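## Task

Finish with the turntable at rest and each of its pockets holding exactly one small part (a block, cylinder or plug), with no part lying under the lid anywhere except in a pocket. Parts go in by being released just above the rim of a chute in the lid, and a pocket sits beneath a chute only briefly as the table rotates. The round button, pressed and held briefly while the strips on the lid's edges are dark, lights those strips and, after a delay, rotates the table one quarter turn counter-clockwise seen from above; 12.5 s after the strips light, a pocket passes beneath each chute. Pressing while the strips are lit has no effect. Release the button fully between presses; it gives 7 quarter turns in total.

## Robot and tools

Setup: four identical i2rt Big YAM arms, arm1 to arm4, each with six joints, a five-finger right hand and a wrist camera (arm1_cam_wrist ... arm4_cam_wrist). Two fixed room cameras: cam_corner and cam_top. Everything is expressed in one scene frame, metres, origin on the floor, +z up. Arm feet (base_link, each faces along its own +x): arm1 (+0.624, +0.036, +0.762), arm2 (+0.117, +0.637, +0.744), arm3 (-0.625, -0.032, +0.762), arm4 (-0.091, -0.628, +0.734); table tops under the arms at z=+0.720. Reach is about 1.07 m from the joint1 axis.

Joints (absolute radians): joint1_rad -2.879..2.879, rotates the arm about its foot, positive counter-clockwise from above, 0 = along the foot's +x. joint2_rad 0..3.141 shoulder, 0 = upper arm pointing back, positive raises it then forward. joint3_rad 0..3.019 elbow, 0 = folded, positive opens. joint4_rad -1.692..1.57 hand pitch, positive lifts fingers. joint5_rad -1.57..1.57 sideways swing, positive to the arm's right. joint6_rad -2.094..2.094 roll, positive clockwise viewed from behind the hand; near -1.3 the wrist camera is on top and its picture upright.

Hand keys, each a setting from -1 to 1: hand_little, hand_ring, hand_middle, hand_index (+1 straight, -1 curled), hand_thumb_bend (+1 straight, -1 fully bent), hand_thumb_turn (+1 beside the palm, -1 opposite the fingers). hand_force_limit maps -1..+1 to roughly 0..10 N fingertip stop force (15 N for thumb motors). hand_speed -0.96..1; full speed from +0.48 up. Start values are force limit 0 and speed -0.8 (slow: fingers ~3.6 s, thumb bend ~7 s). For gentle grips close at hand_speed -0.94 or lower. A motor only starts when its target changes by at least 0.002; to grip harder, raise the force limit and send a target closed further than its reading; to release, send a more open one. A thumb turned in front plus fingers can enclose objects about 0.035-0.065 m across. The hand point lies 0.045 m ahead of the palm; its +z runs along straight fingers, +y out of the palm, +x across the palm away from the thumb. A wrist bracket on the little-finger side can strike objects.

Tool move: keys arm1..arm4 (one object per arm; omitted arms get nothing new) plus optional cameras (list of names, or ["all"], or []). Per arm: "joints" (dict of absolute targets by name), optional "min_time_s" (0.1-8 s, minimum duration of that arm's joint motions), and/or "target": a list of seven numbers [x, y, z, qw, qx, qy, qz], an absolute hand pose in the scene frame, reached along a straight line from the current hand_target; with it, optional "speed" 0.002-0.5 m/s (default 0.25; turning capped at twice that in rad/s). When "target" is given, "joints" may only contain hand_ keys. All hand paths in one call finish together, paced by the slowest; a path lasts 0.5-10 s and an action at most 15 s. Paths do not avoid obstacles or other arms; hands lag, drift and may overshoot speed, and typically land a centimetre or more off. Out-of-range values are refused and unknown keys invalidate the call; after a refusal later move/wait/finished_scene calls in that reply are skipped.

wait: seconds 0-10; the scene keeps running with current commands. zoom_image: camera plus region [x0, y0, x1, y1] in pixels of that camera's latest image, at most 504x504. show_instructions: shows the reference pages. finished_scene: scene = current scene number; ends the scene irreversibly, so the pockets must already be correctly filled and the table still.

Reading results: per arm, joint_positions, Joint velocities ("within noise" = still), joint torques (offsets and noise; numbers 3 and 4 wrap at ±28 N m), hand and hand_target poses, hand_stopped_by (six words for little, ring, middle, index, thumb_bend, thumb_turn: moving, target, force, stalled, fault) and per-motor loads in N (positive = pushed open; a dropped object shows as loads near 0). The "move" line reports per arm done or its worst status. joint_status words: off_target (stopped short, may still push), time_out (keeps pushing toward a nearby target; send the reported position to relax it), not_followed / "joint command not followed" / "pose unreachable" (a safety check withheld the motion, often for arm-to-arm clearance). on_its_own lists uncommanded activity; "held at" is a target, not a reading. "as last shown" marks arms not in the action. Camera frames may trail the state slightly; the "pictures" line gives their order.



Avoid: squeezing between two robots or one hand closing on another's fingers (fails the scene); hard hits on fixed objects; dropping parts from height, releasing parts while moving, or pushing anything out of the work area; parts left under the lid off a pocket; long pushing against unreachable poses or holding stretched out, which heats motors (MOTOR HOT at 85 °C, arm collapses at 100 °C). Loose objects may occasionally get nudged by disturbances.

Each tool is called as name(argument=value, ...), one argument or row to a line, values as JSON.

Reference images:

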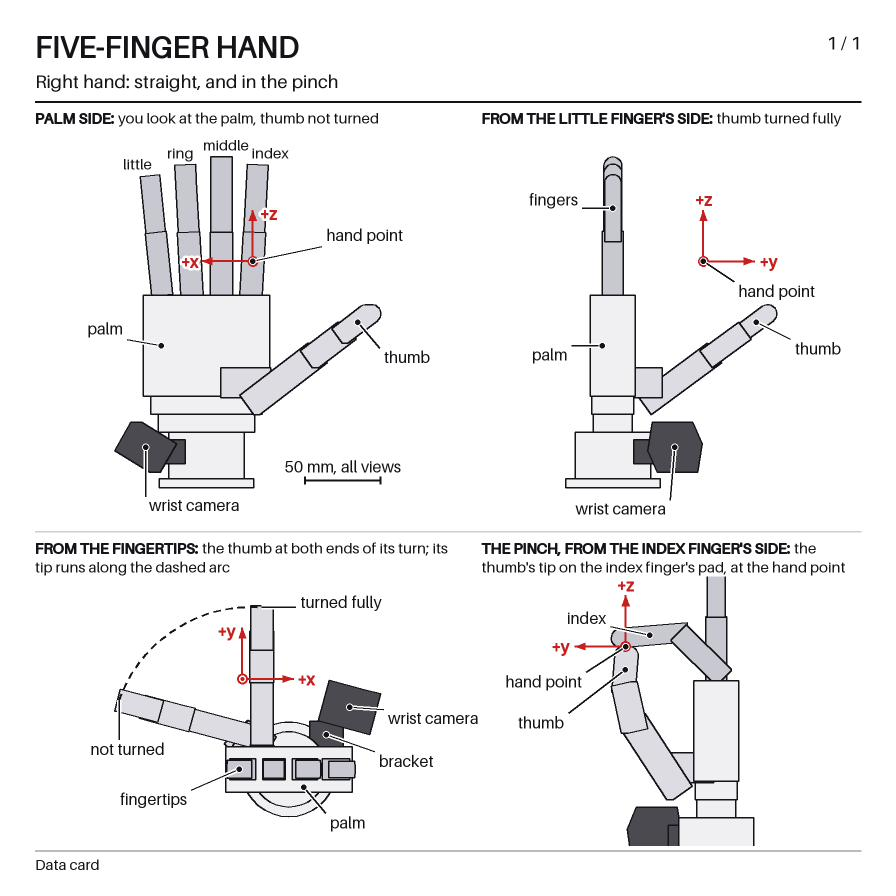

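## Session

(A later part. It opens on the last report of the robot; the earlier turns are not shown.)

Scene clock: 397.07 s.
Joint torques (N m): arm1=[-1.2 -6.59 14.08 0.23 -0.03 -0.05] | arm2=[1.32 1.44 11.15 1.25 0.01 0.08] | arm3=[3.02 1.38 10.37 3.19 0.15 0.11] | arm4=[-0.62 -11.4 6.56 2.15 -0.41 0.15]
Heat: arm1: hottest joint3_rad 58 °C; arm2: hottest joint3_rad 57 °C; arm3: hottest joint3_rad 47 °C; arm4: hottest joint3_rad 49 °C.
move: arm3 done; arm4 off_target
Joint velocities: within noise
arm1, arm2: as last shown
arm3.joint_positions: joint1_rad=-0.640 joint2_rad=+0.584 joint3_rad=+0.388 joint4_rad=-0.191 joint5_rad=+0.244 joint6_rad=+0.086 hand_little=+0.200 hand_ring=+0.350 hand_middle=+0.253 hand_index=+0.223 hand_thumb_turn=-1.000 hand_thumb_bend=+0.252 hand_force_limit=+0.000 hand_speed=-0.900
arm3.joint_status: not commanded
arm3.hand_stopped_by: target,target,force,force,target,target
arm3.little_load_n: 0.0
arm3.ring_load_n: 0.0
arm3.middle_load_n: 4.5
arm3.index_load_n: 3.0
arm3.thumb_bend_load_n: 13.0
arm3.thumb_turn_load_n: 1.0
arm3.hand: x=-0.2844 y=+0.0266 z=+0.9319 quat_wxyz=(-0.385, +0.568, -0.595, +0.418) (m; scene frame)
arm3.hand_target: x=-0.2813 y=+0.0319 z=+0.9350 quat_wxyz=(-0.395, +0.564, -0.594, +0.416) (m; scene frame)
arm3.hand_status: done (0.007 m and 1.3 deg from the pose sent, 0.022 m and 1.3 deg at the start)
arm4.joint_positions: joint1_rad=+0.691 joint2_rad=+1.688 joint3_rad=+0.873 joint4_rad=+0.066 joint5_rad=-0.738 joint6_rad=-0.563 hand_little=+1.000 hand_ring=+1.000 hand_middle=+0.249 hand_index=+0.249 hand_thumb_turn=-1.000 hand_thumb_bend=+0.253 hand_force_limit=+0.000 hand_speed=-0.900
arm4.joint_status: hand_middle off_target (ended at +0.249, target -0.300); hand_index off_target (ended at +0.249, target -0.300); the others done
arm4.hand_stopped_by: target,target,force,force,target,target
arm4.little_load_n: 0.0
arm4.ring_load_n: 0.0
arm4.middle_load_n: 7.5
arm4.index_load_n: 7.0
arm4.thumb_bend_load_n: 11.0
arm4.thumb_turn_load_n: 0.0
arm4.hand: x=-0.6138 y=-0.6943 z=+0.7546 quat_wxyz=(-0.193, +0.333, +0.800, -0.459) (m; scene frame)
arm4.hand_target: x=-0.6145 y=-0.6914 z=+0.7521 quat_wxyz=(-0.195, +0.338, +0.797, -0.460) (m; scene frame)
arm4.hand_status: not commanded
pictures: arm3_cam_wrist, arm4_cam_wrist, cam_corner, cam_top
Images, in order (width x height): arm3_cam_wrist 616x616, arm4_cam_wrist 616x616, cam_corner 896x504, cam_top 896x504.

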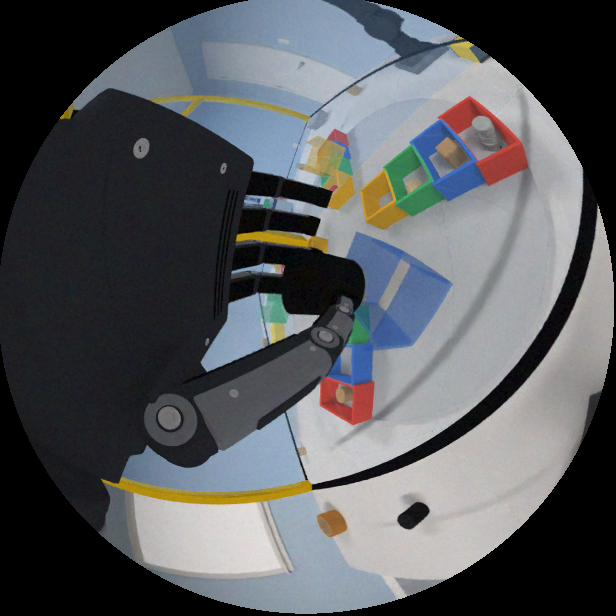

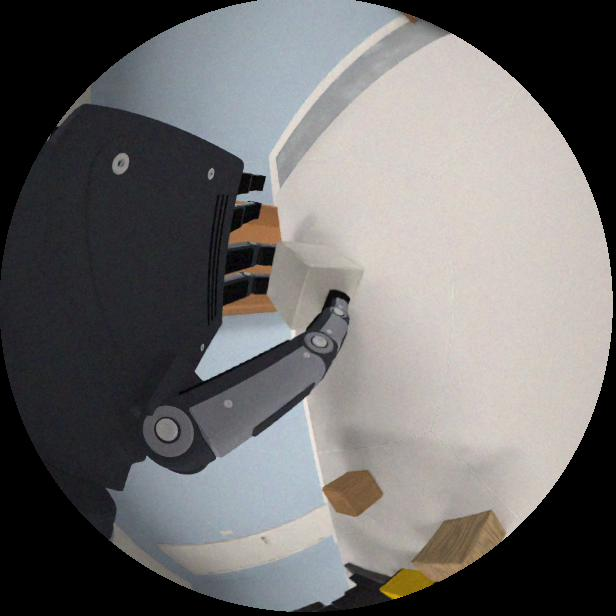

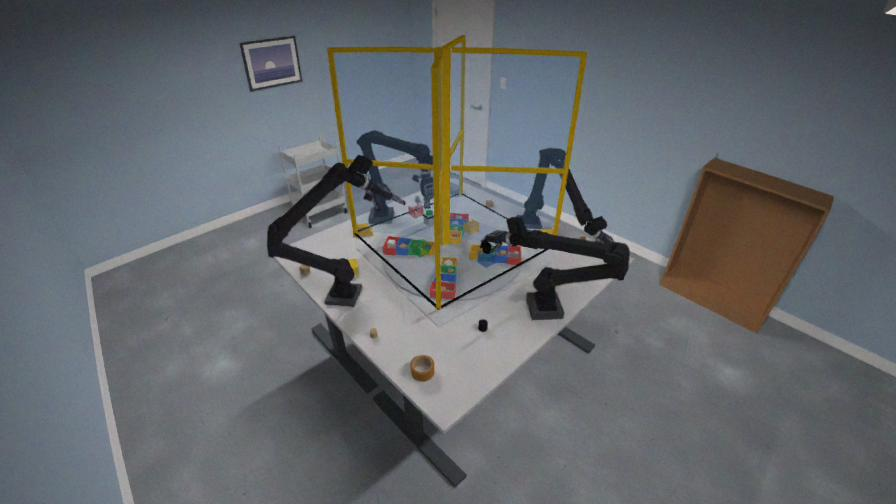

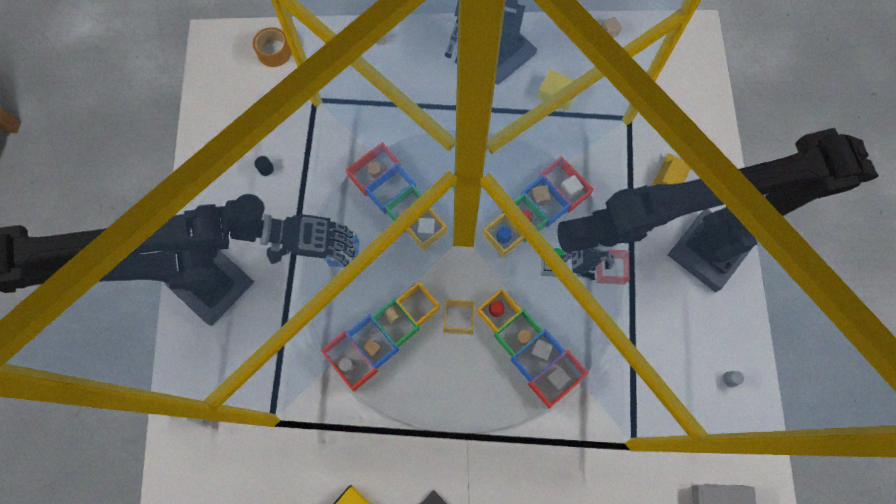

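move(
  arm4={"target": [-0.6, -0.68, 0.88, 0.1954, -0.3384, -0.7972, 0.4602], "speed": 0.12},
  cameras=["arm4_cam_wrist"],
)

move(
  arm4={"joints": {"joint2_rad": 0.62, "joint3_rad": 1.3, "joint4_rad": -1.23, "joint5_rad": 0, "joint6_rad": 0}, "min_time_s": 3.5},
  cameras=[],
)

move(
  arm4={"joints": {"joint1_rad": -0.94}, "min_time_s": 4},
  cameras=["arm4_cam_wrist"],
)

move(
  arm4={"target": [-0.037, -0.17, 1.0, 0.4998, -0.8657, 0.0227, -0.0131], "speed": 0.2, "joints": {"hand_ring": 0.35, "hand_little": 0.2}},
  cameras=[],
)

move(
  arm4={"target": [-0.0376, -0.159, 0.938, 0.4998, -0.8657, 0.0227, -0.0131], "speed": 0.12},
  cameras=["cam_top", "arm4_cam_wrist"],
)

zoom_image(
  camera="cam_top",
  region=[420, 270, 500, 350],
)

Scene clock: 399.83 s.
Joint torques (N m): arm1=[-1.08 -6.53 14.09 0.18 -0.04 -0.05] | arm2=[1.49 1.73 11.14 1.2 0 0.09] | arm3=[2.96 1.26 10.41 3.18 0.14 0.1] | arm4=[-0.79 -11.16 13.15 1.13 -0.66 -0.07]
Heat: arm1: hottest joint3_rad 58 °C; arm2: hottest joint3_rad 57 °C; arm3: hottest joint3_rad 47 °C; arm4: hottest joint3_rad 49 °C.
move: arm4 off_target
Joint velocities: within noise
arm1, arm3: as last shown
arm2.joint_positions: joint1_rad=-1.027 joint2_rad=+0.640 joint3_rad=+1.279 joint4_rad=-1.242 joint5_rad=-0.003 joint6_rad=-0.014 hand_little=+1.000 hand_ring=+1.000 hand_middle=+0.900 hand_index=+0.900 hand_thumb_turn=-1.000 hand_thumb_bend=+0.600 hand_force_limit=+0.000 hand_speed=+1.000
arm2.joint_status: not commanded
arm2.hand_stopped_by: target,target,target,target,target,target
arm2.little_load_n: 0.0
arm2.ring_load_n: 0.0
arm2.middle_load_n: 0.0
arm2.index_load_n: 0.0
arm2.thumb_bend_load_n: 0.0
arm2.thumb_turn_load_n: 0.0
arm2.hand: x=+0.0602 y=+0.3835 z=+1.1777 quat_wxyz=(+0.070, -0.136, -0.878, +0.454) (m; scene frame)
arm2.hand_target: x=+0.0641 y=+0.3864 z=+1.1969 quat_wxyz=(+0.068, -0.137, -0.869, +0.470) (m; scene frame)
arm2.hand_status: not commanded
arm3.index_load_n: 3.5
arm4.joint_positions: joint1_rad=+0.663 joint2_rad=+1.448 joint3_rad=+0.920 joint4_rad=-0.293 joint5_rad=-0.755 joint6_rad=-0.566 hand_little=+1.000 hand_ring=+1.000 hand_middle=+0.249 hand_index=+0.249 hand_thumb_turn=-1.000 hand_thumb_bend=+0.253 hand_force_limit=+0.000 hand_speed=-0.900
arm4.joint_status: not commanded
arm4.hand_stopped_by: target,target,force,force,target,target
arm4.little_load_n: 0.0
arm4.ring_load_n: 0.0
arm4.middle_load_n: 7.0
arm4.index_load_n: 6.5
arm4.thumb_bend_load_n: 11.0
arm4.thumb_turn_load_n: 0.0
arm4.hand: x=-0.5769 y=-0.6875 z=+0.8494 quat_wxyz=(-0.166, +0.356, +0.800, -0.454) (m; scene frame)
arm4.hand_target: x=-0.5982 y=-0.6800 z=+0.8803 quat_wxyz=(-0.196, +0.339, +0.797, -0.460) (m; scene frame)
arm4.hand_status: off_target (0.039 m and 4.1 deg from the pose sent, 0.127 m and 0.8 deg at the start)
pictures: arm4_cam_wrist
Images, in order (width x height): arm4_cam_wrist 616x616.

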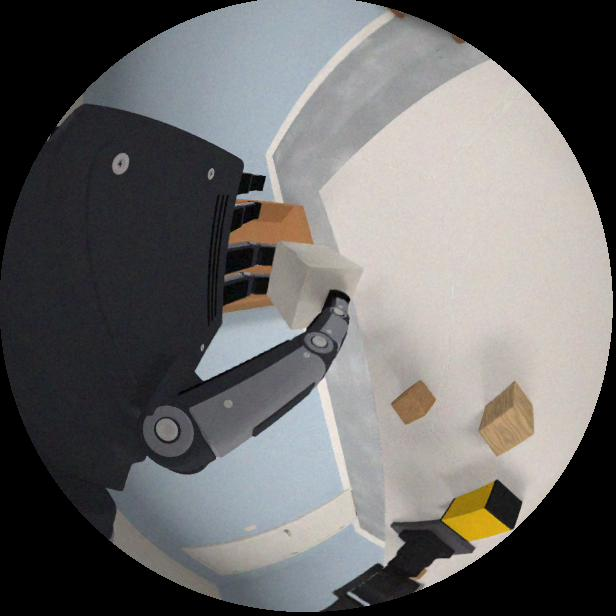

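Scene clock: 403.97 s.
Joint torques (N m): arm1=[-1.26 -6.3 14.04 0.2 -0.05 -0.03] | arm2=[1.2 1.49 11.19 1.25 -0.01 0.09] | arm3=[3.02 1.44 10.43 3.18 0.17 0.11] | arm4=[-0.85 -0.97 13.05 1.43 0.01 0.19]
Heat: arm1: hottest joint3_rad 58 °C; arm2: hottest joint3_rad 58 °C; arm3: hottest joint3_rad 46 °C; arm4: hottest joint3_rad 50 °C.
move: arm4 done
Joint velocities: within noise
arm1, arm2, arm3: as last shown
arm2.middle_load_n: -0.5
arm3.index_load_n: 3.0
arm3.thumb_turn_load_n: 0.5
arm4.joint_positions: joint1_rad=+0.663 joint2_rad=+0.620 joint3_rad=+1.243 joint4_rad=-1.220 joint5_rad=-0.002 joint6_rad=-0.014 hand_little=+1.000 hand_ring=+1.000 hand_middle=+0.249 hand_index=+0.249 hand_thumb_turn=-1.000 hand_thumb_bend=+0.253 hand_force_limit=+0.000 hand_speed=-0.900
arm4.joint_status: all done
arm4.hand_stopped_by: target,target,force,force,target,target
arm4.little_load_n: 0.0
arm4.ring_load_n: 0.0
arm4.middle_load_n: 7.0
arm4.index_load_n: 6.5
arm4.thumb_bend_load_n: 11.5
arm4.thumb_turn_load_n: 0.0
arm4.hand: x=-0.3430 y=-0.6216 z=+1.1618 quat_wxyz=(-0.355, +0.663, +0.584, -0.305) (m; scene frame)
arm4.hand_target: x=-0.3395 y=-0.6206 z=+1.1887 quat_wxyz=(-0.370, +0.662, +0.569, -0.319) (m; scene frame)
arm4.hand_status: not commanded
pictures: none
No camera images: "cameras" was empty.

Scene clock: 408.40 s.
Joint torques (N m): arm1=[-1.08 -6.65 14.08 0.2 -0.03 -0.06] | arm2=[1.44 1.9 11.15 1.17 -0.02 0.09] | arm3=[3.14 1.2 10.39 3.19 0.15 0.1] | arm4=[-0.79 -0.97 13.05 1.42 -0.03 0.18]
Heat: arm1: hottest joint3_rad 58 °C; arm2: hottest joint3_rad 58 °C; arm3: hottest joint3_rad 46 °C; arm4: hottest joint3_rad 52 °C.
move: arm4 done
Joint velocities: within noise
arm1.joint_positions: joint1_rad=-0.608 joint2_rad=+1.268 joint3_rad=+1.253 joint4_rad=-1.337 joint5_rad=+0.053 joint6_rad=+0.218 hand_little=+1.000 hand_ring=+1.000 hand_middle=+0.200 hand_index=+0.200 hand_thumb_turn=-1.000 hand_thumb_bend=+0.250 hand_force_limit=+0.000 hand_speed=+0.000
arm1.joint_status: not commanded
arm1.hand_stopped_by: target,target,target,target,target,target
arm1.little_load_n: 0.0
arm1.ring_load_n: 0.0
arm1.middle_load_n: 0.0
arm1.index_load_n: 0.0
arm1.thumb_bend_load_n: 0.0
arm1.thumb_turn_load_n: 0.0
arm1.hand: x=+0.2757 y=-0.0782 z=+0.9905 quat_wxyz=(+0.079, -0.701, -0.705, +0.075) (m; scene frame)
arm1.hand_target: x=+0.2635 y=-0.0768 z=+1.0048 quat_wxyz=(+0.086, -0.702, -0.702, +0.086) (m; scene frame)
arm1.hand_status: not commanded
arm2, arm3: as last shown
arm2.middle_load_n: 0.0
arm3.index_load_n: 3.5
arm3.thumb_turn_load_n: 1.0
arm4.joint_positions: joint1_rad=-0.932 joint2_rad=+0.620 joint3_rad=+1.243 joint4_rad=-1.220 joint5_rad=-0.001 joint6_rad=-0.014 hand_little=+1.000 hand_ring=+1.000 hand_middle=+0.249 hand_index=+0.249 hand_thumb_turn=-1.000 hand_thumb_bend=+0.253 hand_force_limit=+0.000 hand_speed=-0.900
arm4.joint_status: all done
arm4.hand_stopped_by: target,target,force,force,target,target
arm4.little_load_n: 0.0
arm4.ring_load_n: 0.0
arm4.middle_load_n: 7.5
arm4.index_load_n: 6.5
arm4.thumb_bend_load_n: 11.0
arm4.thumb_turn_load_n: 0.0
arm4.hand: x=-0.0782 y=-0.3752 z=+1.1616 quat_wxyz=(-0.466, +0.881, -0.067, +0.042) (m; scene frame)
arm4.hand_target: x=-0.0775 y=-0.3787 z=+1.1886 quat_wxyz=(-0.487, +0.869, -0.076, +0.042) (m; scene frame)
arm4.hand_status: not commanded
pictures: arm4_cam_wrist
Images, in order (width x height): arm4_cam_wrist 616x616.

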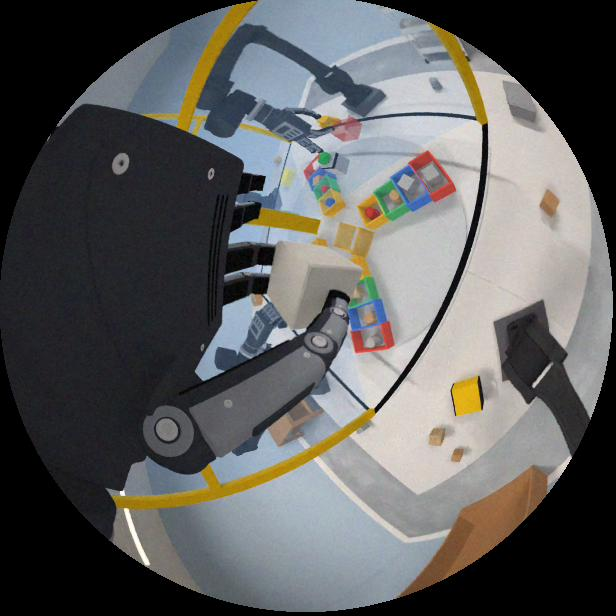

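Scene clock: 411.73 s.
Joint torques (N m): arm1=[-1.26 -6.65 14.02 0.18 -0.03 -0.03] | arm2=[1.14 1.61 11.21 1.22 0.01 0.09] | arm3=[2.96 1.55 10.43 3.15 0.15 0.11] | arm4=[-0.79 -6.59 9.92 2.71 -0.25 -0.06]
Heat: arm1: hottest joint3_rad 58 °C; arm2: hottest joint3_rad 58 °C; arm3: hottest joint3_rad 46 °C; arm4: hottest joint3_rad 51 °C.
move: arm4 done
Joint velocities: within noise
arm1, arm2, arm3: as last shown
arm3.index_load_n: 3.0
arm4.joint_positions: joint1_rad=-0.994 joint2_rad=+1.024 joint3_rad=+0.927 joint4_rad=-0.461 joint5_rad=-0.156 joint6_rad=-0.080 hand_little=+0.200 hand_ring=+0.350 hand_middle=+0.249 hand_index=+0.249 hand_thumb_turn=-1.000 hand_thumb_bend=+0.253 hand_force_limit=+0.000 hand_speed=-0.900
arm4.joint_status: all done
arm4.hand_stopped_by: target,target,force,force,target,target
arm4.little_load_n: 0.0
arm4.ring_load_n: 0.0
arm4.middle_load_n: 7.0
arm4.index_load_n: 7.0
arm4.thumb_bend_load_n: 11.0
arm4.thumb_turn_load_n: 0.0
arm4.hand: x=-0.0421 y=-0.1747 z=+0.9944 quat_wxyz=(-0.488, +0.872, -0.027, +0.007) (m; scene frame)
arm4.hand_target: x=-0.0371 y=-0.1702 z=+1.0001 quat_wxyz=(-0.500, +0.866, -0.023, +0.013) (m; scene frame)
arm4.hand_status: done (0.009 m and 1.8 deg from the pose sent, 0.264 m and 7.4 deg at the start)
pictures: none
No camera images: "cameras" was empty.

Scene clock: 413.03 s.
Joint torques (N m): arm1=[-1.14 -6.65 14.12 0.18 -0.04 -0.03] | arm2=[1.26 1.55 11.22 1.28 0 0.07] | arm3=[2.96 1.38 10.39 3.23 0.16 0.11] | arm4=[-0.03 -6.83 9.36 2.69 -0.07 -0.01]
Heat: arm1: hottest joint3_rad 58 °C; arm2: hottest joint3_rad 58 °C; arm3: hottest joint3_rad 46 °C; arm4: hottest joint3_rad 51 °C.
move: arm4 done
Joint velocities: within noise
arm1, arm2, arm3: as last shown
arm3.middle_load_n: 5.0
arm4.joint_positions: joint1_rad=-0.994 joint2_rad=+1.088 joint3_rad=+0.809 joint4_rad=-0.272 joint5_rad=-0.152 joint6_rad=-0.080 hand_little=+0.200 hand_ring=+0.350 hand_middle=+0.249 hand_index=+0.249 hand_thumb_turn=-1.000 hand_thumb_bend=+0.253 hand_force_limit=+0.000 hand_speed=-0.900
arm4.joint_status: not commanded
arm4.hand_stopped_by: target,target,force,force,target,target
arm4.little_load_n: 0.0
arm4.ring_load_n: 0.0
arm4.middle_load_n: 7.5
arm4.index_load_n: 6.5
arm4.thumb_bend_load_n: 11.0
arm4.thumb_turn_load_n: 0.0
arm4.hand: x=-0.0388 y=-0.1634 z=+0.9357 quat_wxyz=(-0.491, +0.871, -0.028, +0.009) (m; scene frame)
arm4.hand_target: x=-0.0377 y=-0.1591 z=+0.9382 quat_wxyz=(-0.500, +0.866, -0.023, +0.013) (m; scene frame)
arm4.hand_status: done (0.005 m and 1.4 deg from the pose sent, 0.059 m and 1.8 deg at the start)
pictures: arm4_cam_wrist, cam_top
Images, in order (width x height): arm4_cam_wrist 616x616, cam_top 896x504.

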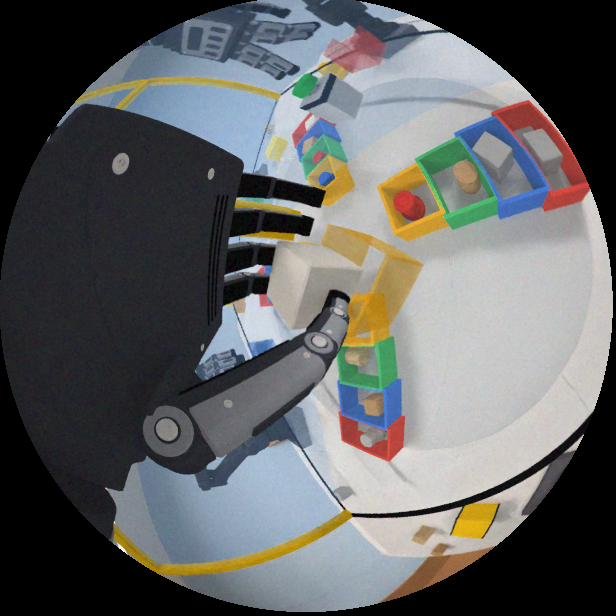

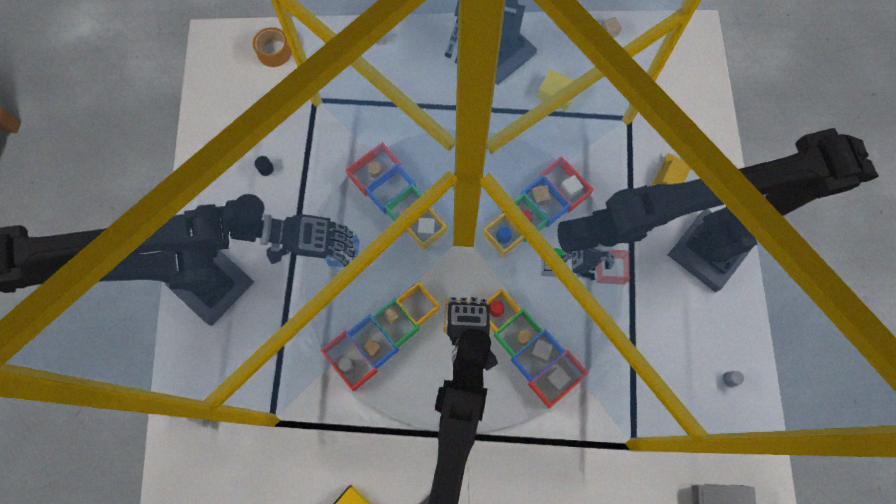

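Scaled by 6.300 from the camera's 896x504 image, which has a finer 1280x720 frame.

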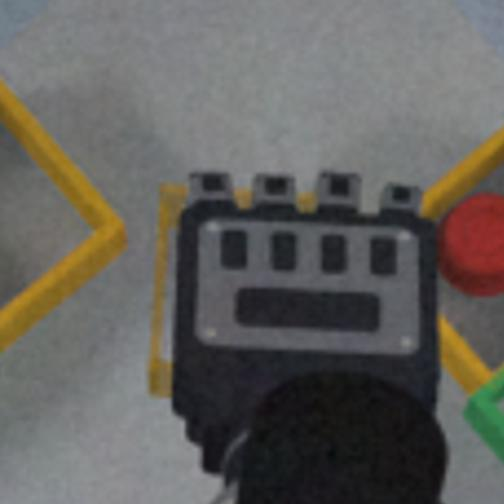

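move(
  arm4={"target": [-0.0315, -0.157, 0.937, 0.4998, -0.8657, 0.0227, -0.0131], "speed": 0.1},
  arm1={"target": [0.259, -0.082, 0.995, 0.0862, -0.7019, -0.7019, 0.0862], "speed": 0.1},
  cameras=["cam_top", "cam_corner"],
)

zoom_image(
  camera="cam_top",
  region=[420, 270, 500, 350],
)

zoom_image(
  camera="cam_corner",
  region=[450, 210, 490, 250],
)

Scene clock: 414.40 s.
Joint torques (N m): arm1=[-0.38 -6.42 12.89 0.77 0.03 0.04] | arm2=[1.32 1.55 11.18 1.18 -0.01 0.08] | arm3=[3.14 1.38 10.37 3.19 0.16 0.1] | arm4=[-0.67 -6.65 9.73 2.73 -0.25 -0.06]
Heat: arm1: hottest joint3_rad 58 °C; arm2: hottest joint3_rad 58 °C; arm3: hottest joint3_rad 46 °C; arm4: hottest joint3_rad 51 °C.
move: arm1 off_target; arm4 done
Joint velocities: within noise
arm1.joint_positions: joint1_rad=-0.608 joint2_rad=+1.278 joint3_rad=+1.253 joint4_rad=-1.328 joint5_rad=+0.053 joint6_rad=+0.218 hand_little=+1.000 hand_ring=+1.000 hand_middle=+0.200 hand_index=+0.200 hand_thumb_turn=-1.000 hand_thumb_bend=+0.250 hand_force_limit=+0.000 hand_speed=+0.000
arm1.joint_status: not commanded
arm1.hand_stopped_by: target,target,target,target,target,target
arm1.little_load_n: 0.0
arm1.ring_load_n: 0.0
arm1.middle_load_n: 0.0
arm1.index_load_n: 0.0
arm1.thumb_bend_load_n: 0.0
arm1.thumb_turn_load_n: 0.0
arm1.hand: x=+0.2723 y=-0.0791 z=+0.9871 quat_wxyz=(+0.079, -0.701, -0.705, +0.074) (m; scene frame)
arm1.hand_target: x=+0.2593 y=-0.0818 z=+0.9951 quat_wxyz=(+0.086, -0.702, -0.702, +0.086) (m; scene frame)
arm1.hand_status: off_target (0.016 m and 1.6 deg from the pose sent, 0.018 m and 1.6 deg at the start)
arm2, arm3: as last shown
arm3.middle_load_n: 4.5
arm3.thumb_bend_load_n: 12.5
arm4.joint_positions: joint1_rad=-1.001 joint2_rad=+1.095 joint3_rad=+0.809 joint4_rad=-0.268 joint5_rad=-0.162 joint6_rad=-0.083 hand_little=+0.200 hand_ring=+0.350 hand_middle=+0.249 hand_index=+0.249 hand_thumb_turn=-1.000 hand_thumb_bend=+0.253 hand_force_limit=+0.000 hand_speed=-0.900
arm4.joint_status: not commanded
arm4.hand_stopped_by: target,target,force,force,target,target
arm4.little_load_n: 0.0
arm4.ring_load_n: 0.0
arm4.middle_load_n: 7.0
arm4.index_load_n: 7.0
arm4.thumb_bend_load_n: 11.5
arm4.thumb_turn_load_n: 0.0
arm4.hand: x=-0.0371 y=-0.1625 z=+0.9334 quat_wxyz=(-0.490, +0.871, -0.027, +0.007) (m; scene frame)
arm4.hand_target: x=-0.0315 y=-0.1571 z=+0.9371 quat_wxyz=(-0.500, +0.866, -0.023, +0.013) (m; scene frame)
arm4.hand_status: done (0.009 m and 1.6 deg from the pose sent, 0.010 m and 1.4 deg at the start)
pictures: cam_corner, cam_top
Images, in order (width x height): cam_corner 896x504, cam_top 896x504.

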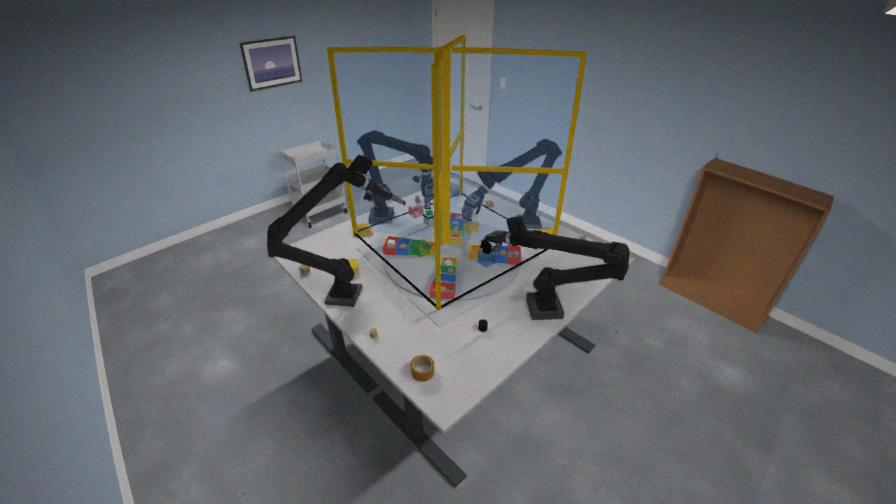

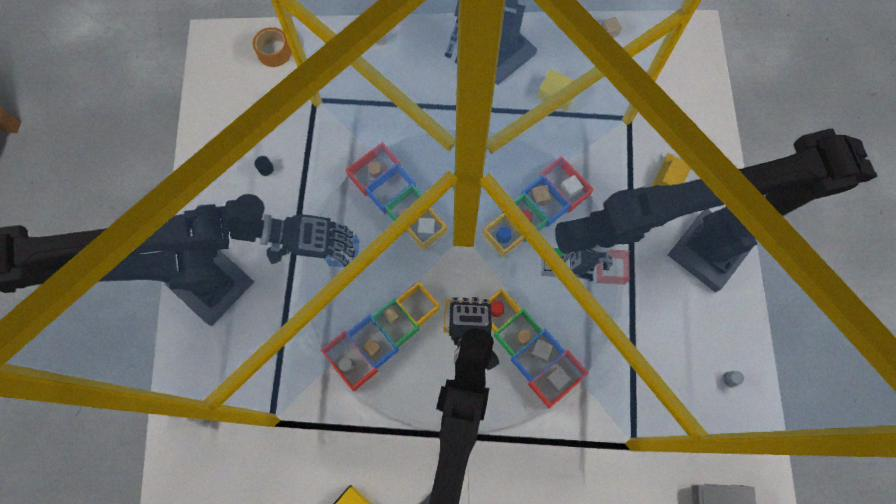

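Scaled by 6.300 from the camera's 896x504 image, which has a finer 1280x720 frame.

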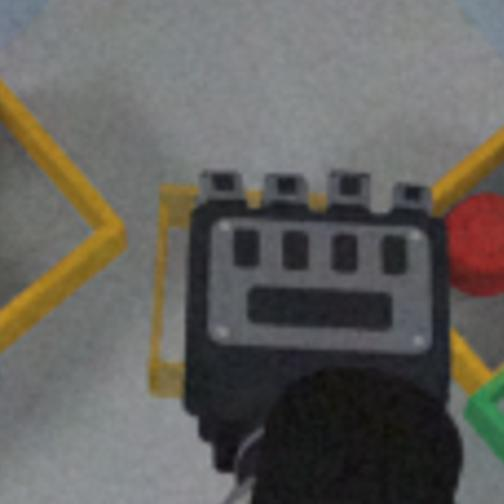

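Scaled by 12.600 from the camera's 896x504 image, which has a finer 1280x720 frame.

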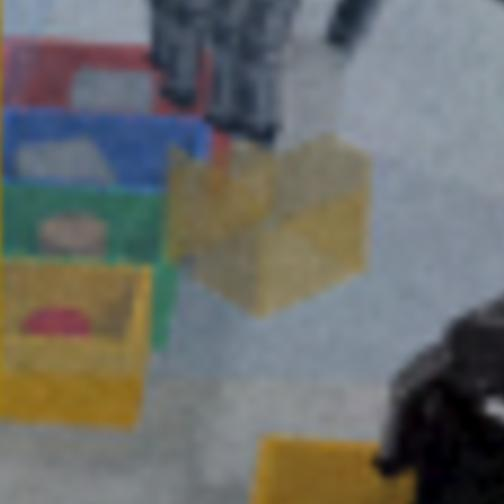

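move(
  arm1={"target": [0.258, -0.082, 0.975, 0.0862, -0.7019, -0.7019, 0.0862], "speed": 0.1},
  cameras=[],
)

move(
  arm1={"target": [0.259, -0.08, 0.963, 0.0862, -0.7019, -0.7019, 0.0862], "speed": 0.1},
  cameras=["cam_top"],
)

move(
  arm1={"target": [0.26, -0.078, 0.949, 0.0862, -0.7019, -0.7019, 0.0862], "speed": 0.06},
  cameras=["cam_top"],
)

move(
  arm1={"target": [0.263, -0.077, 1.01, 0.0862, -0.7019, -0.7019, 0.0862], "speed": 0.15},
  cameras=["cam_top"],
)

Scene clock: 415.93 s.
Joint torques (N m): arm1=[-0.56 -6.71 9.74 0.84 0.04 0.05] | arm2=[1.08 1.55 11.19 1.22 0.02 0.1] | arm3=[3.02 1.26 10.4 3.14 0.15 0.1] | arm4=[-0.79 -6.65 9.73 2.73 -0.25 -0.06]
Heat: arm1: hottest joint3_rad 58 °C; arm2: hottest joint3_rad 58 °C; arm3: hottest joint3_rad 46 °C; arm4: hottest joint3_rad 51 °C.
move: arm1 done
Joint velocities: within noise
arm1.joint_positions: joint1_rad=-0.608 joint2_rad=+1.284 joint3_rad=+1.243 joint4_rad=-1.275 joint5_rad=+0.053 joint6_rad=+0.218 hand_little=+1.000 hand_ring=+1.000 hand_middle=+0.200 hand_index=+0.200 hand_thumb_turn=-1.000 hand_thumb_bend=+0.250 hand_force_limit=+0.000 hand_speed=+0.000
arm1.joint_status: not commanded
arm1.hand_stopped_by: target,target,target,target,target,target
arm1.little_load_n: 0.0
arm1.ring_load_n: 0.0
arm1.middle_load_n: 0.0
arm1.index_load_n: 0.5
arm1.thumb_bend_load_n: 0.0
arm1.thumb_turn_load_n: 0.0
arm1.hand: x=+0.2608 y=-0.0817 z=+0.9816 quat_wxyz=(+0.089, -0.700, -0.703, +0.090) (m; scene frame)
arm1.hand_target: x=+0.2581 y=-0.0819 z=+0.9751 quat_wxyz=(+0.086, -0.702, -0.702, +0.086) (m; scene frame)
arm1.hand_status: done (0.007 m and 0.5 deg from the pose sent, 0.019 m and 1.6 deg at the start)
arm2, arm3, arm4: as last shown
arm2.ring_load_n: -0.5
arm3.index_load_n: 3.5
arm4.thumb_bend_load_n: 11.0
arm4.hand: x=-0.0372 y=-0.1625 z=+0.9335 quat_wxyz=(-0.490, +0.871, -0.027, +0.007) (m; scene frame)
arm4.hand_target: x=-0.0316 y=-0.1571 z=+0.9371 quat_wxyz=(-0.500, +0.866, -0.023, +0.013) (m; scene frame)
pictures: none
No camera images: "cameras" was empty.

Scene clock: 416.90 s.
Joint torques (N m): arm1=[-0.79 -6.71 8.49 1.06 0 0.01] | arm2=[1.14 1.61 11.19 1.24 0 0.07] | arm3=[3.14 1.26 10.44 3.21 0.16 0.11] | arm4=[-0.79 -6.65 9.73 2.73 -0.25 -0.07]
Heat: arm1: hottest joint3_rad 58 °C; arm2: hottest joint3_rad 58 °C; arm3: hottest joint3_rad 46 °C; arm4: hottest joint3_rad 51 °C.
move: arm1 off_target
Joint velocities: within noise
arm1.joint_positions: joint1_rad=-0.608 joint2_rad=+1.283 joint3_rad=+1.224 joint4_rad=-1.251 joint5_rad=+0.053 joint6_rad=+0.218 hand_little=+1.000 hand_ring=+1.000 hand_middle=+0.200 hand_index=+0.200 hand_thumb_turn=-1.000 hand_thumb_bend=+0.250 hand_force_limit=+0.000 hand_speed=+0.000
arm1.joint_status: not commanded
arm1.hand_stopped_by: target,target,target,target,target,target
arm1.little_load_n: 0.0
arm1.ring_load_n: -1.5
arm1.middle_load_n: 0.0
arm1.index_load_n: 0.0
arm1.thumb_bend_load_n: 0.0
arm1.thumb_turn_load_n: 0.0
arm1.hand: x=+0.2598 y=-0.0819 z=+0.9747 quat_wxyz=(+0.090, -0.700, -0.702, +0.092) (m; scene frame)
arm1.hand_target: x=+0.2593 y=-0.0799 z=+0.9631 quat_wxyz=(+0.086, -0.702, -0.702, +0.086) (m; scene frame)
arm1.hand_status: off_target (0.012 m and 0.8 deg from the pose sent, 0.019 m and 0.5 deg at the start)
arm2, arm4: as last shown
arm2.ring_load_n: 0.0
arm3.joint_positions: joint1_rad=-0.640 joint2_rad=+0.584 joint3_rad=+0.388 joint4_rad=-0.191 joint5_rad=+0.244 joint6_rad=+0.086 hand_little=+0.200 hand_ring=+0.350 hand_middle=+0.253 hand_index=+0.223 hand_thumb_turn=-1.000 hand_thumb_bend=+0.252 hand_force_limit=+0.000 hand_speed=-0.900
arm3.joint_status: not commanded
arm3.hand_stopped_by: target,target,force,force,target,target
arm3.little_load_n: 0.0
arm3.ring_load_n: 0.0
arm3.middle_load_n: 4.5
arm3.index_load_n: 3.5
arm3.thumb_bend_load_n: 13.0
arm3.thumb_turn_load_n: 1.0
arm3.hand: x=-0.2844 y=+0.0266 z=+0.9319 quat_wxyz=(-0.385, +0.568, -0.595, +0.418) (m; scene frame)
arm3.hand_target: x=-0.2813 y=+0.0319 z=+0.9350 quat_wxyz=(-0.395, +0.564, -0.594, +0.416) (m; scene frame)
arm3.hand_status: not commanded
arm4.index_load_n: 6.5
pictures: cam_top
Images, in order (width x height): cam_top 896x504.

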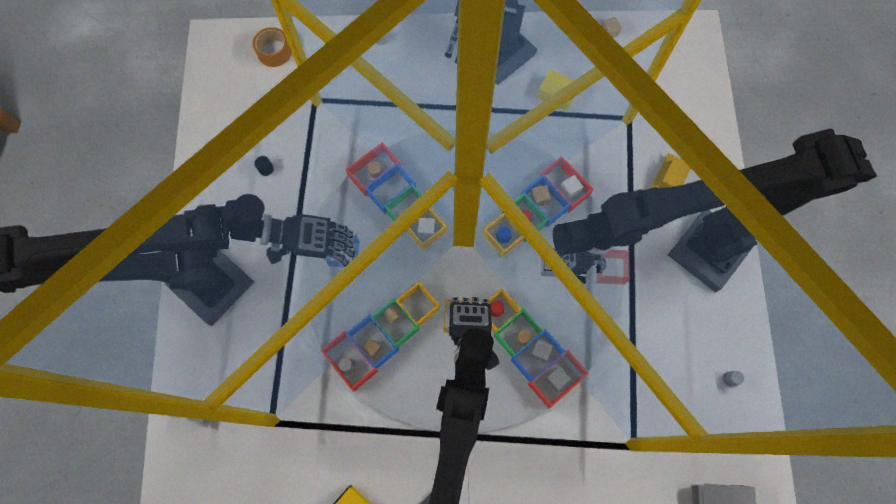

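Scene clock: 417.87 s.
Joint torques (N m): arm1=[-1.08 -5.25 7.76 1.22 -0.05 -0.02] | arm2=[1.2 1.61 11.17 1.21 -0.01 0.09] | arm3=[3.14 1.2 10.37 3.19 0.16 0.11] | arm4=[-0.79 -6.65 9.73 2.73 -0.25 -0.06]
Heat: arm1: hottest joint3_rad 58 °C; arm2: hottest joint3_rad 58 °C; arm3: hottest joint3_rad 46 °C; arm4: hottest joint3_rad 51 °C.
move: arm1 off_target
Joint velocities: within noise
arm1.joint_positions: joint1_rad=-0.608 joint2_rad=+1.266 joint3_rad=+1.196 joint4_rad=-1.218 joint5_rad=+0.053 joint6_rad=+0.218 hand_little=+1.000 hand_ring=+1.000 hand_middle=+0.200 hand_index=+0.200 hand_thumb_turn=-1.000 hand_thumb_bend=+0.250 hand_force_limit=+0.000 hand_speed=+0.000
arm1.joint_status: not commanded
arm1.hand_stopped_by: target,target,target,target,target,target
arm1.little_load_n: 0.0
arm1.ring_load_n: -2.5
arm1.middle_load_n: 0.0
arm1.index_load_n: 0.0
arm1.thumb_bend_load_n: 0.0
arm1.thumb_turn_load_n: 0.0
arm1.hand: x=+0.2606 y=-0.0817 z=+0.9702 quat_wxyz=(+0.096, -0.699, -0.701, +0.101) (m; scene frame)
arm1.hand_target: x=+0.2608 y=-0.0779 z=+0.9496 quat_wxyz=(+0.086, -0.702, -0.702, +0.086) (m; scene frame)
arm1.hand_status: off_target (0.021 m and 2.1 deg from the pose sent, 0.026 m and 0.9 deg at the start)
arm2.joint_positions: joint1_rad=-1.027 joint2_rad=+0.640 joint3_rad=+1.279 joint4_rad=-1.242 joint5_rad=-0.003 joint6_rad=-0.014 hand_little=+1.000 hand_ring=+1.000 hand_middle=+0.900 hand_index=+0.900 hand_thumb_turn=-1.000 hand_thumb_bend=+0.600 hand_force_limit=+0.000 hand_speed=+1.000
arm2.joint_status: not commanded
arm2.hand_stopped_by: target,target,target,target,target,target
arm2.little_load_n: 0.0
arm2.ring_load_n: 0.0
arm2.middle_load_n: 0.0
arm2.index_load_n: 0.0
arm2.thumb_bend_load_n: 0.0
arm2.thumb_turn_load_n: 0.0
arm2.hand: x=+0.0602 y=+0.3835 z=+1.1777 quat_wxyz=(+0.070, -0.136, -0.878, +0.454) (m; scene frame)
arm2.hand_target: x=+0.0641 y=+0.3864 z=+1.1969 quat_wxyz=(+0.068, -0.137, -0.869, +0.470) (m; scene frame)
arm2.hand_status: not commanded
arm3, arm4: as last shown
arm3.index_load_n: 3.0
pictures: cam_top
Images, in order (width x height): cam_top 896x504.

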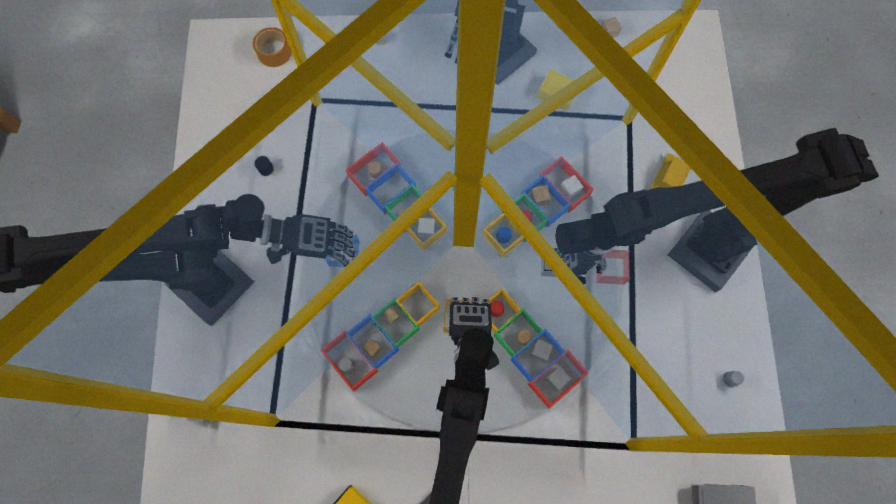

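Scene clock: 419.07 s.
Joint torques (N m): arm1=[-1.26 -6.48 13.91 0.2 -0.02 -0.03] | arm2=[1.49 1.85 11.19 1.21 -0.01 0.08] | arm3=[3.25 1.49 10.35 3.15 0.16 0.11] | arm4=[-0.79 -6.65 9.73 2.73 -0.25 -0.06]
Heat: arm1: hottest joint3_rad 58 °C; arm2: hottest joint3_rad 58 °C; arm3: hottest joint3_rad 46 °C; arm4: hottest joint3_rad 50 °C.
move: arm1 off_target
Joint velocities: within noise
arm1.joint_positions: joint1_rad=-0.608 joint2_rad=+1.265 joint3_rad=+1.268 joint4_rad=-1.350 joint5_rad=+0.053 joint6_rad=+0.217 hand_little=+1.000 hand_ring=+1.000 hand_middle=+0.200 hand_index=+0.200 hand_thumb_turn=-1.000 hand_thumb_bend=+0.250 hand_force_limit=+0.000 hand_speed=+0.000
arm1.joint_status: not commanded
arm1.hand_stopped_by: target,target,target,target,target,target
arm1.little_load_n: 0.0
arm1.ring_load_n: 0.0
arm1.middle_load_n: 0.0
arm1.index_load_n: 0.0
arm1.thumb_bend_load_n: 0.0
arm1.thumb_turn_load_n: 0.0
arm1.hand: x=+0.2755 y=-0.0783 z=+0.9972 quat_wxyz=(+0.080, -0.701, -0.705, +0.077) (m; scene frame)
arm1.hand_target: x=+0.2635 y=-0.0768 z=+1.0097 quat_wxyz=(+0.086, -0.702, -0.702, +0.086) (m; scene frame)
arm1.hand_status: off_target (0.018 m and 1.3 deg from the pose sent, 0.040 m and 2.1 deg at the start)
arm2, arm3, arm4: as last shown
arm3.middle_load_n: 5.0
arm3.thumb_turn_load_n: 0.5
arm4.middle_load_n: 7.5
pictures: cam_top
Images, in order (width x height): cam_top 896x504.

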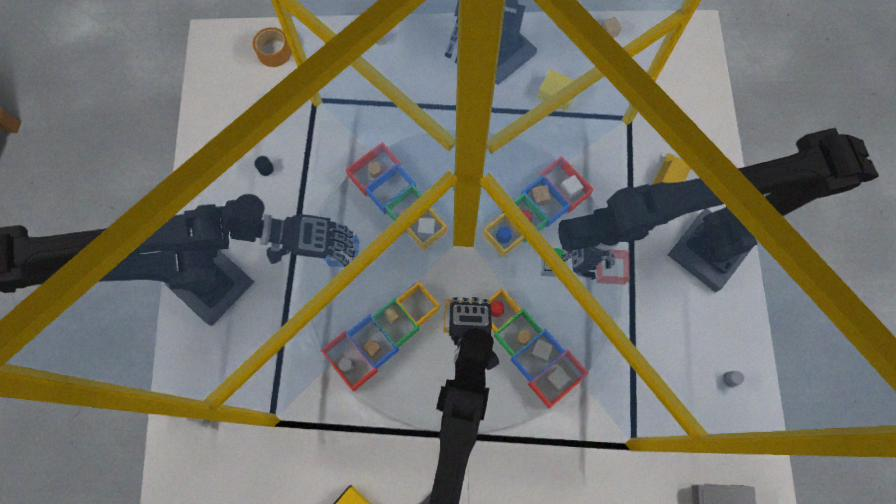

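move(
  arm1={"target": [0.26, -0.077, 0.965, 0.0862, -0.7019, -0.7019, 0.0862], "speed": 0.12},
  cameras=[],
)

move(
  arm1={"target": [0.261, -0.076, 0.952, 0.0862, -0.7019, -0.7019, 0.0862], "speed": 0.08},
  cameras=["cam_top"],
)

move(
  arm1={"target": [0.262, -0.075, 0.943, 0.0862, -0.7019, -0.7019, 0.0862], "speed": 0.06},
  cameras=["cam_top"],
)

Scene clock: 420.43 s.
Joint torques (N m): arm1=[-1.38 -5.89 9.26 1.07 -0.04 -0.03] | arm2=[1.32 1.55 11.17 1.31 0.02 0.06] | arm3=[2.9 1.14 10.41 3.17 0.16 0.1] | arm4=[-0.79 -6.65 9.74 2.73 -0.25 -0.06]
Heat: arm1: hottest joint3_rad 58 °C; arm2: hottest joint3_rad 58 °C; arm3: hottest joint3_rad 46 °C; arm4: hottest joint3_rad 50 °C.
move: arm1 off_target
Joint velocities: within noise
arm1.joint_positions: joint1_rad=-0.608 joint2_rad=+1.272 joint3_rad=+1.216 joint4_rad=-1.256 joint5_rad=+0.053 joint6_rad=+0.216 hand_little=+1.000 hand_ring=+1.000 hand_middle=+0.200 hand_index=+0.200 hand_thumb_turn=-1.000 hand_thumb_bend=+0.250 hand_force_limit=+0.000 hand_speed=+0.000
arm1.joint_status: not commanded
arm1.hand_stopped_by: target,target,target,target,target,target
arm1.little_load_n: 0.0
arm1.ring_load_n: -1.5
arm1.middle_load_n: 0.0
arm1.index_load_n: 0.0
arm1.thumb_bend_load_n: 0.0
arm1.thumb_turn_load_n: 0.0
arm1.hand: x=+0.2644 y=-0.0805 z=+0.9752 quat_wxyz=(+0.089, -0.700, -0.703, +0.091) (m; scene frame)
arm1.hand_target: x=+0.2603 y=-0.0769 z=+0.9651 quat_wxyz=(+0.086, -0.702, -0.702, +0.086) (m; scene frame)
arm1.hand_status: off_target (0.012 m and 0.8 deg from the pose sent, 0.036 m and 1.3 deg at the start)
arm2, arm3, arm4: as last shown
arm3.middle_load_n: 4.5
arm3.index_load_n: 3.5
arm3.thumb_turn_load_n: 1.0
arm4.middle_load_n: 7.0
pictures: none
No camera images: "cameras" was empty.

Scene clock: 421.40 s.
Joint torques (N m): arm1=[-1.32 -5.42 8.02 1.4 -0.04 -0.05] | arm2=[1.26 1.32 11.12 1.26 0 0.09] | arm3=[3.14 1.14 10.4 3.18 0.15 0.11] | arm4=[-0.79 -6.65 9.73 2.73 -0.25 -0.06]
Heat: arm1: hottest joint3_rad 57 °C; arm2: hottest joint3_rad 58 °C; arm3: hottest joint3_rad 46 °C; arm4: hottest joint3_rad 50 °C.
move: arm1 off_target
Joint velocities: within noise
arm1.joint_positions: joint1_rad=-0.608 joint2_rad=+1.263 joint3_rad=+1.196 joint4_rad=-1.231 joint5_rad=+0.053 joint6_rad=+0.216 hand_little=+1.000 hand_ring=+1.000 hand_middle=+0.200 hand_index=+0.200 hand_thumb_turn=-1.000 hand_thumb_bend=+0.250 hand_force_limit=+0.000 hand_speed=+0.000
arm1.joint_status: not commanded
arm1.hand_stopped_by: target,target,target,target,target,target
arm1.little_load_n: 0.0
arm1.ring_load_n: -4.0
arm1.middle_load_n: 0.0
arm1.index_load_n: 0.0
arm1.thumb_bend_load_n: 0.0
arm1.thumb_turn_load_n: 0.0
arm1.hand: x=+0.2643 y=-0.0806 z=+0.9711 quat_wxyz=(+0.093, -0.699, -0.702, +0.097) (m; scene frame)
arm1.hand_target: x=+0.2618 y=-0.0759 z=+0.9525 quat_wxyz=(+0.086, -0.702, -0.702, +0.086) (m; scene frame)
arm1.hand_status: off_target (0.020 m and 1.6 deg from the pose sent, 0.024 m and 0.8 deg at the start)
arm2, arm3, arm4: as last shown
arm2.index_load_n: -0.5
arm3.index_load_n: 3.0
arm4.middle_load_n: 7.5
arm4.thumb_bend_load_n: 11.5
pictures: cam_top
Images, in order (width x height): cam_top 896x504.

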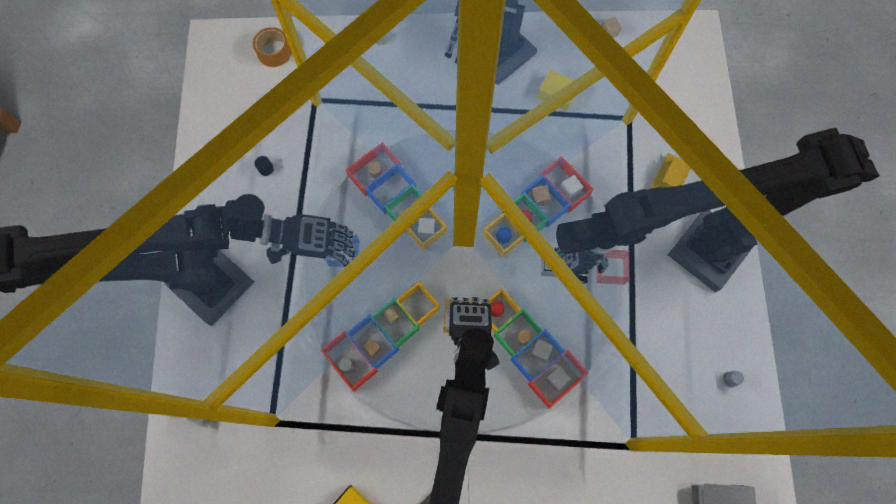

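Scene clock: 422.37 s.
Joint torques (N m): arm1=[-1.38 -4.78 7.51 1.46 -0.06 -0.07] | arm2=[1.14 1.55 11.17 1.22 -0.01 0.09] | arm3=[3.19 1.26 10.45 3.21 0.16 0.11] | arm4=[-0.79 -6.65 9.73 2.73 -0.25 -0.06]
Heat: arm1: hottest joint3_rad 57 °C; arm2: hottest joint3_rad 58 °C; arm3: hottest joint3_rad 46 °C; arm4: hottest joint3_rad 50 °C.
move: arm1 off_target
Joint velocities: within noise
arm1.joint_positions: joint1_rad=-0.610 joint2_rad=+1.252 joint3_rad=+1.178 joint4_rad=-1.210 joint5_rad=+0.052 joint6_rad=+0.216 hand_little=+1.000 hand_ring=+1.000 hand_middle=+0.200 hand_index=+0.200 hand_thumb_turn=-1.000 hand_thumb_bend=+0.250 hand_force_limit=+0.000 hand_speed=+0.000
arm1.joint_status: not commanded
arm1.hand_stopped_by: target,target,target,target,target,target
arm1.little_load_n: 0.0
arm1.ring_load_n: -4.0
arm1.middle_load_n: 0.0
arm1.index_load_n: 0.0
arm1.thumb_bend_load_n: 0.0
arm1.thumb_turn_load_n: 0.0
arm1.hand: x=+0.2647 y=-0.0802 z=+0.9680 quat_wxyz=(+0.096, -0.699, -0.701, +0.103) (m; scene frame)
arm1.hand_target: x=+0.2633 y=-0.0748 z=+0.9439 quat_wxyz=(+0.086, -0.702, -0.702, +0.086) (m; scene frame)
arm1.hand_status: off_target (0.026 m and 2.3 deg from the pose sent, 0.029 m and 1.5 deg at the start)
arm2, arm3, arm4: as last shown
arm2.index_load_n: 0.0
arm3.index_load_n: 3.5
arm4.middle_load_n: 7.0
arm4.thumb_bend_load_n: 11.0
pictures: cam_top
Images, in order (width x height): cam_top 896x504.

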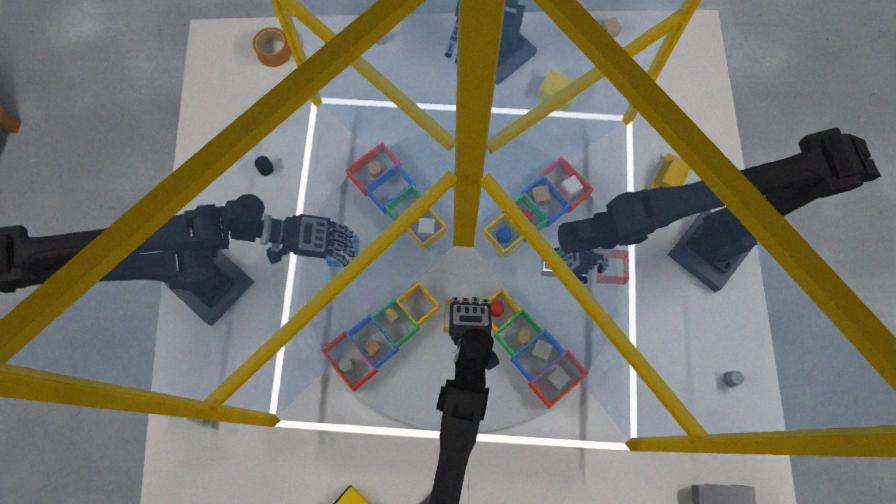

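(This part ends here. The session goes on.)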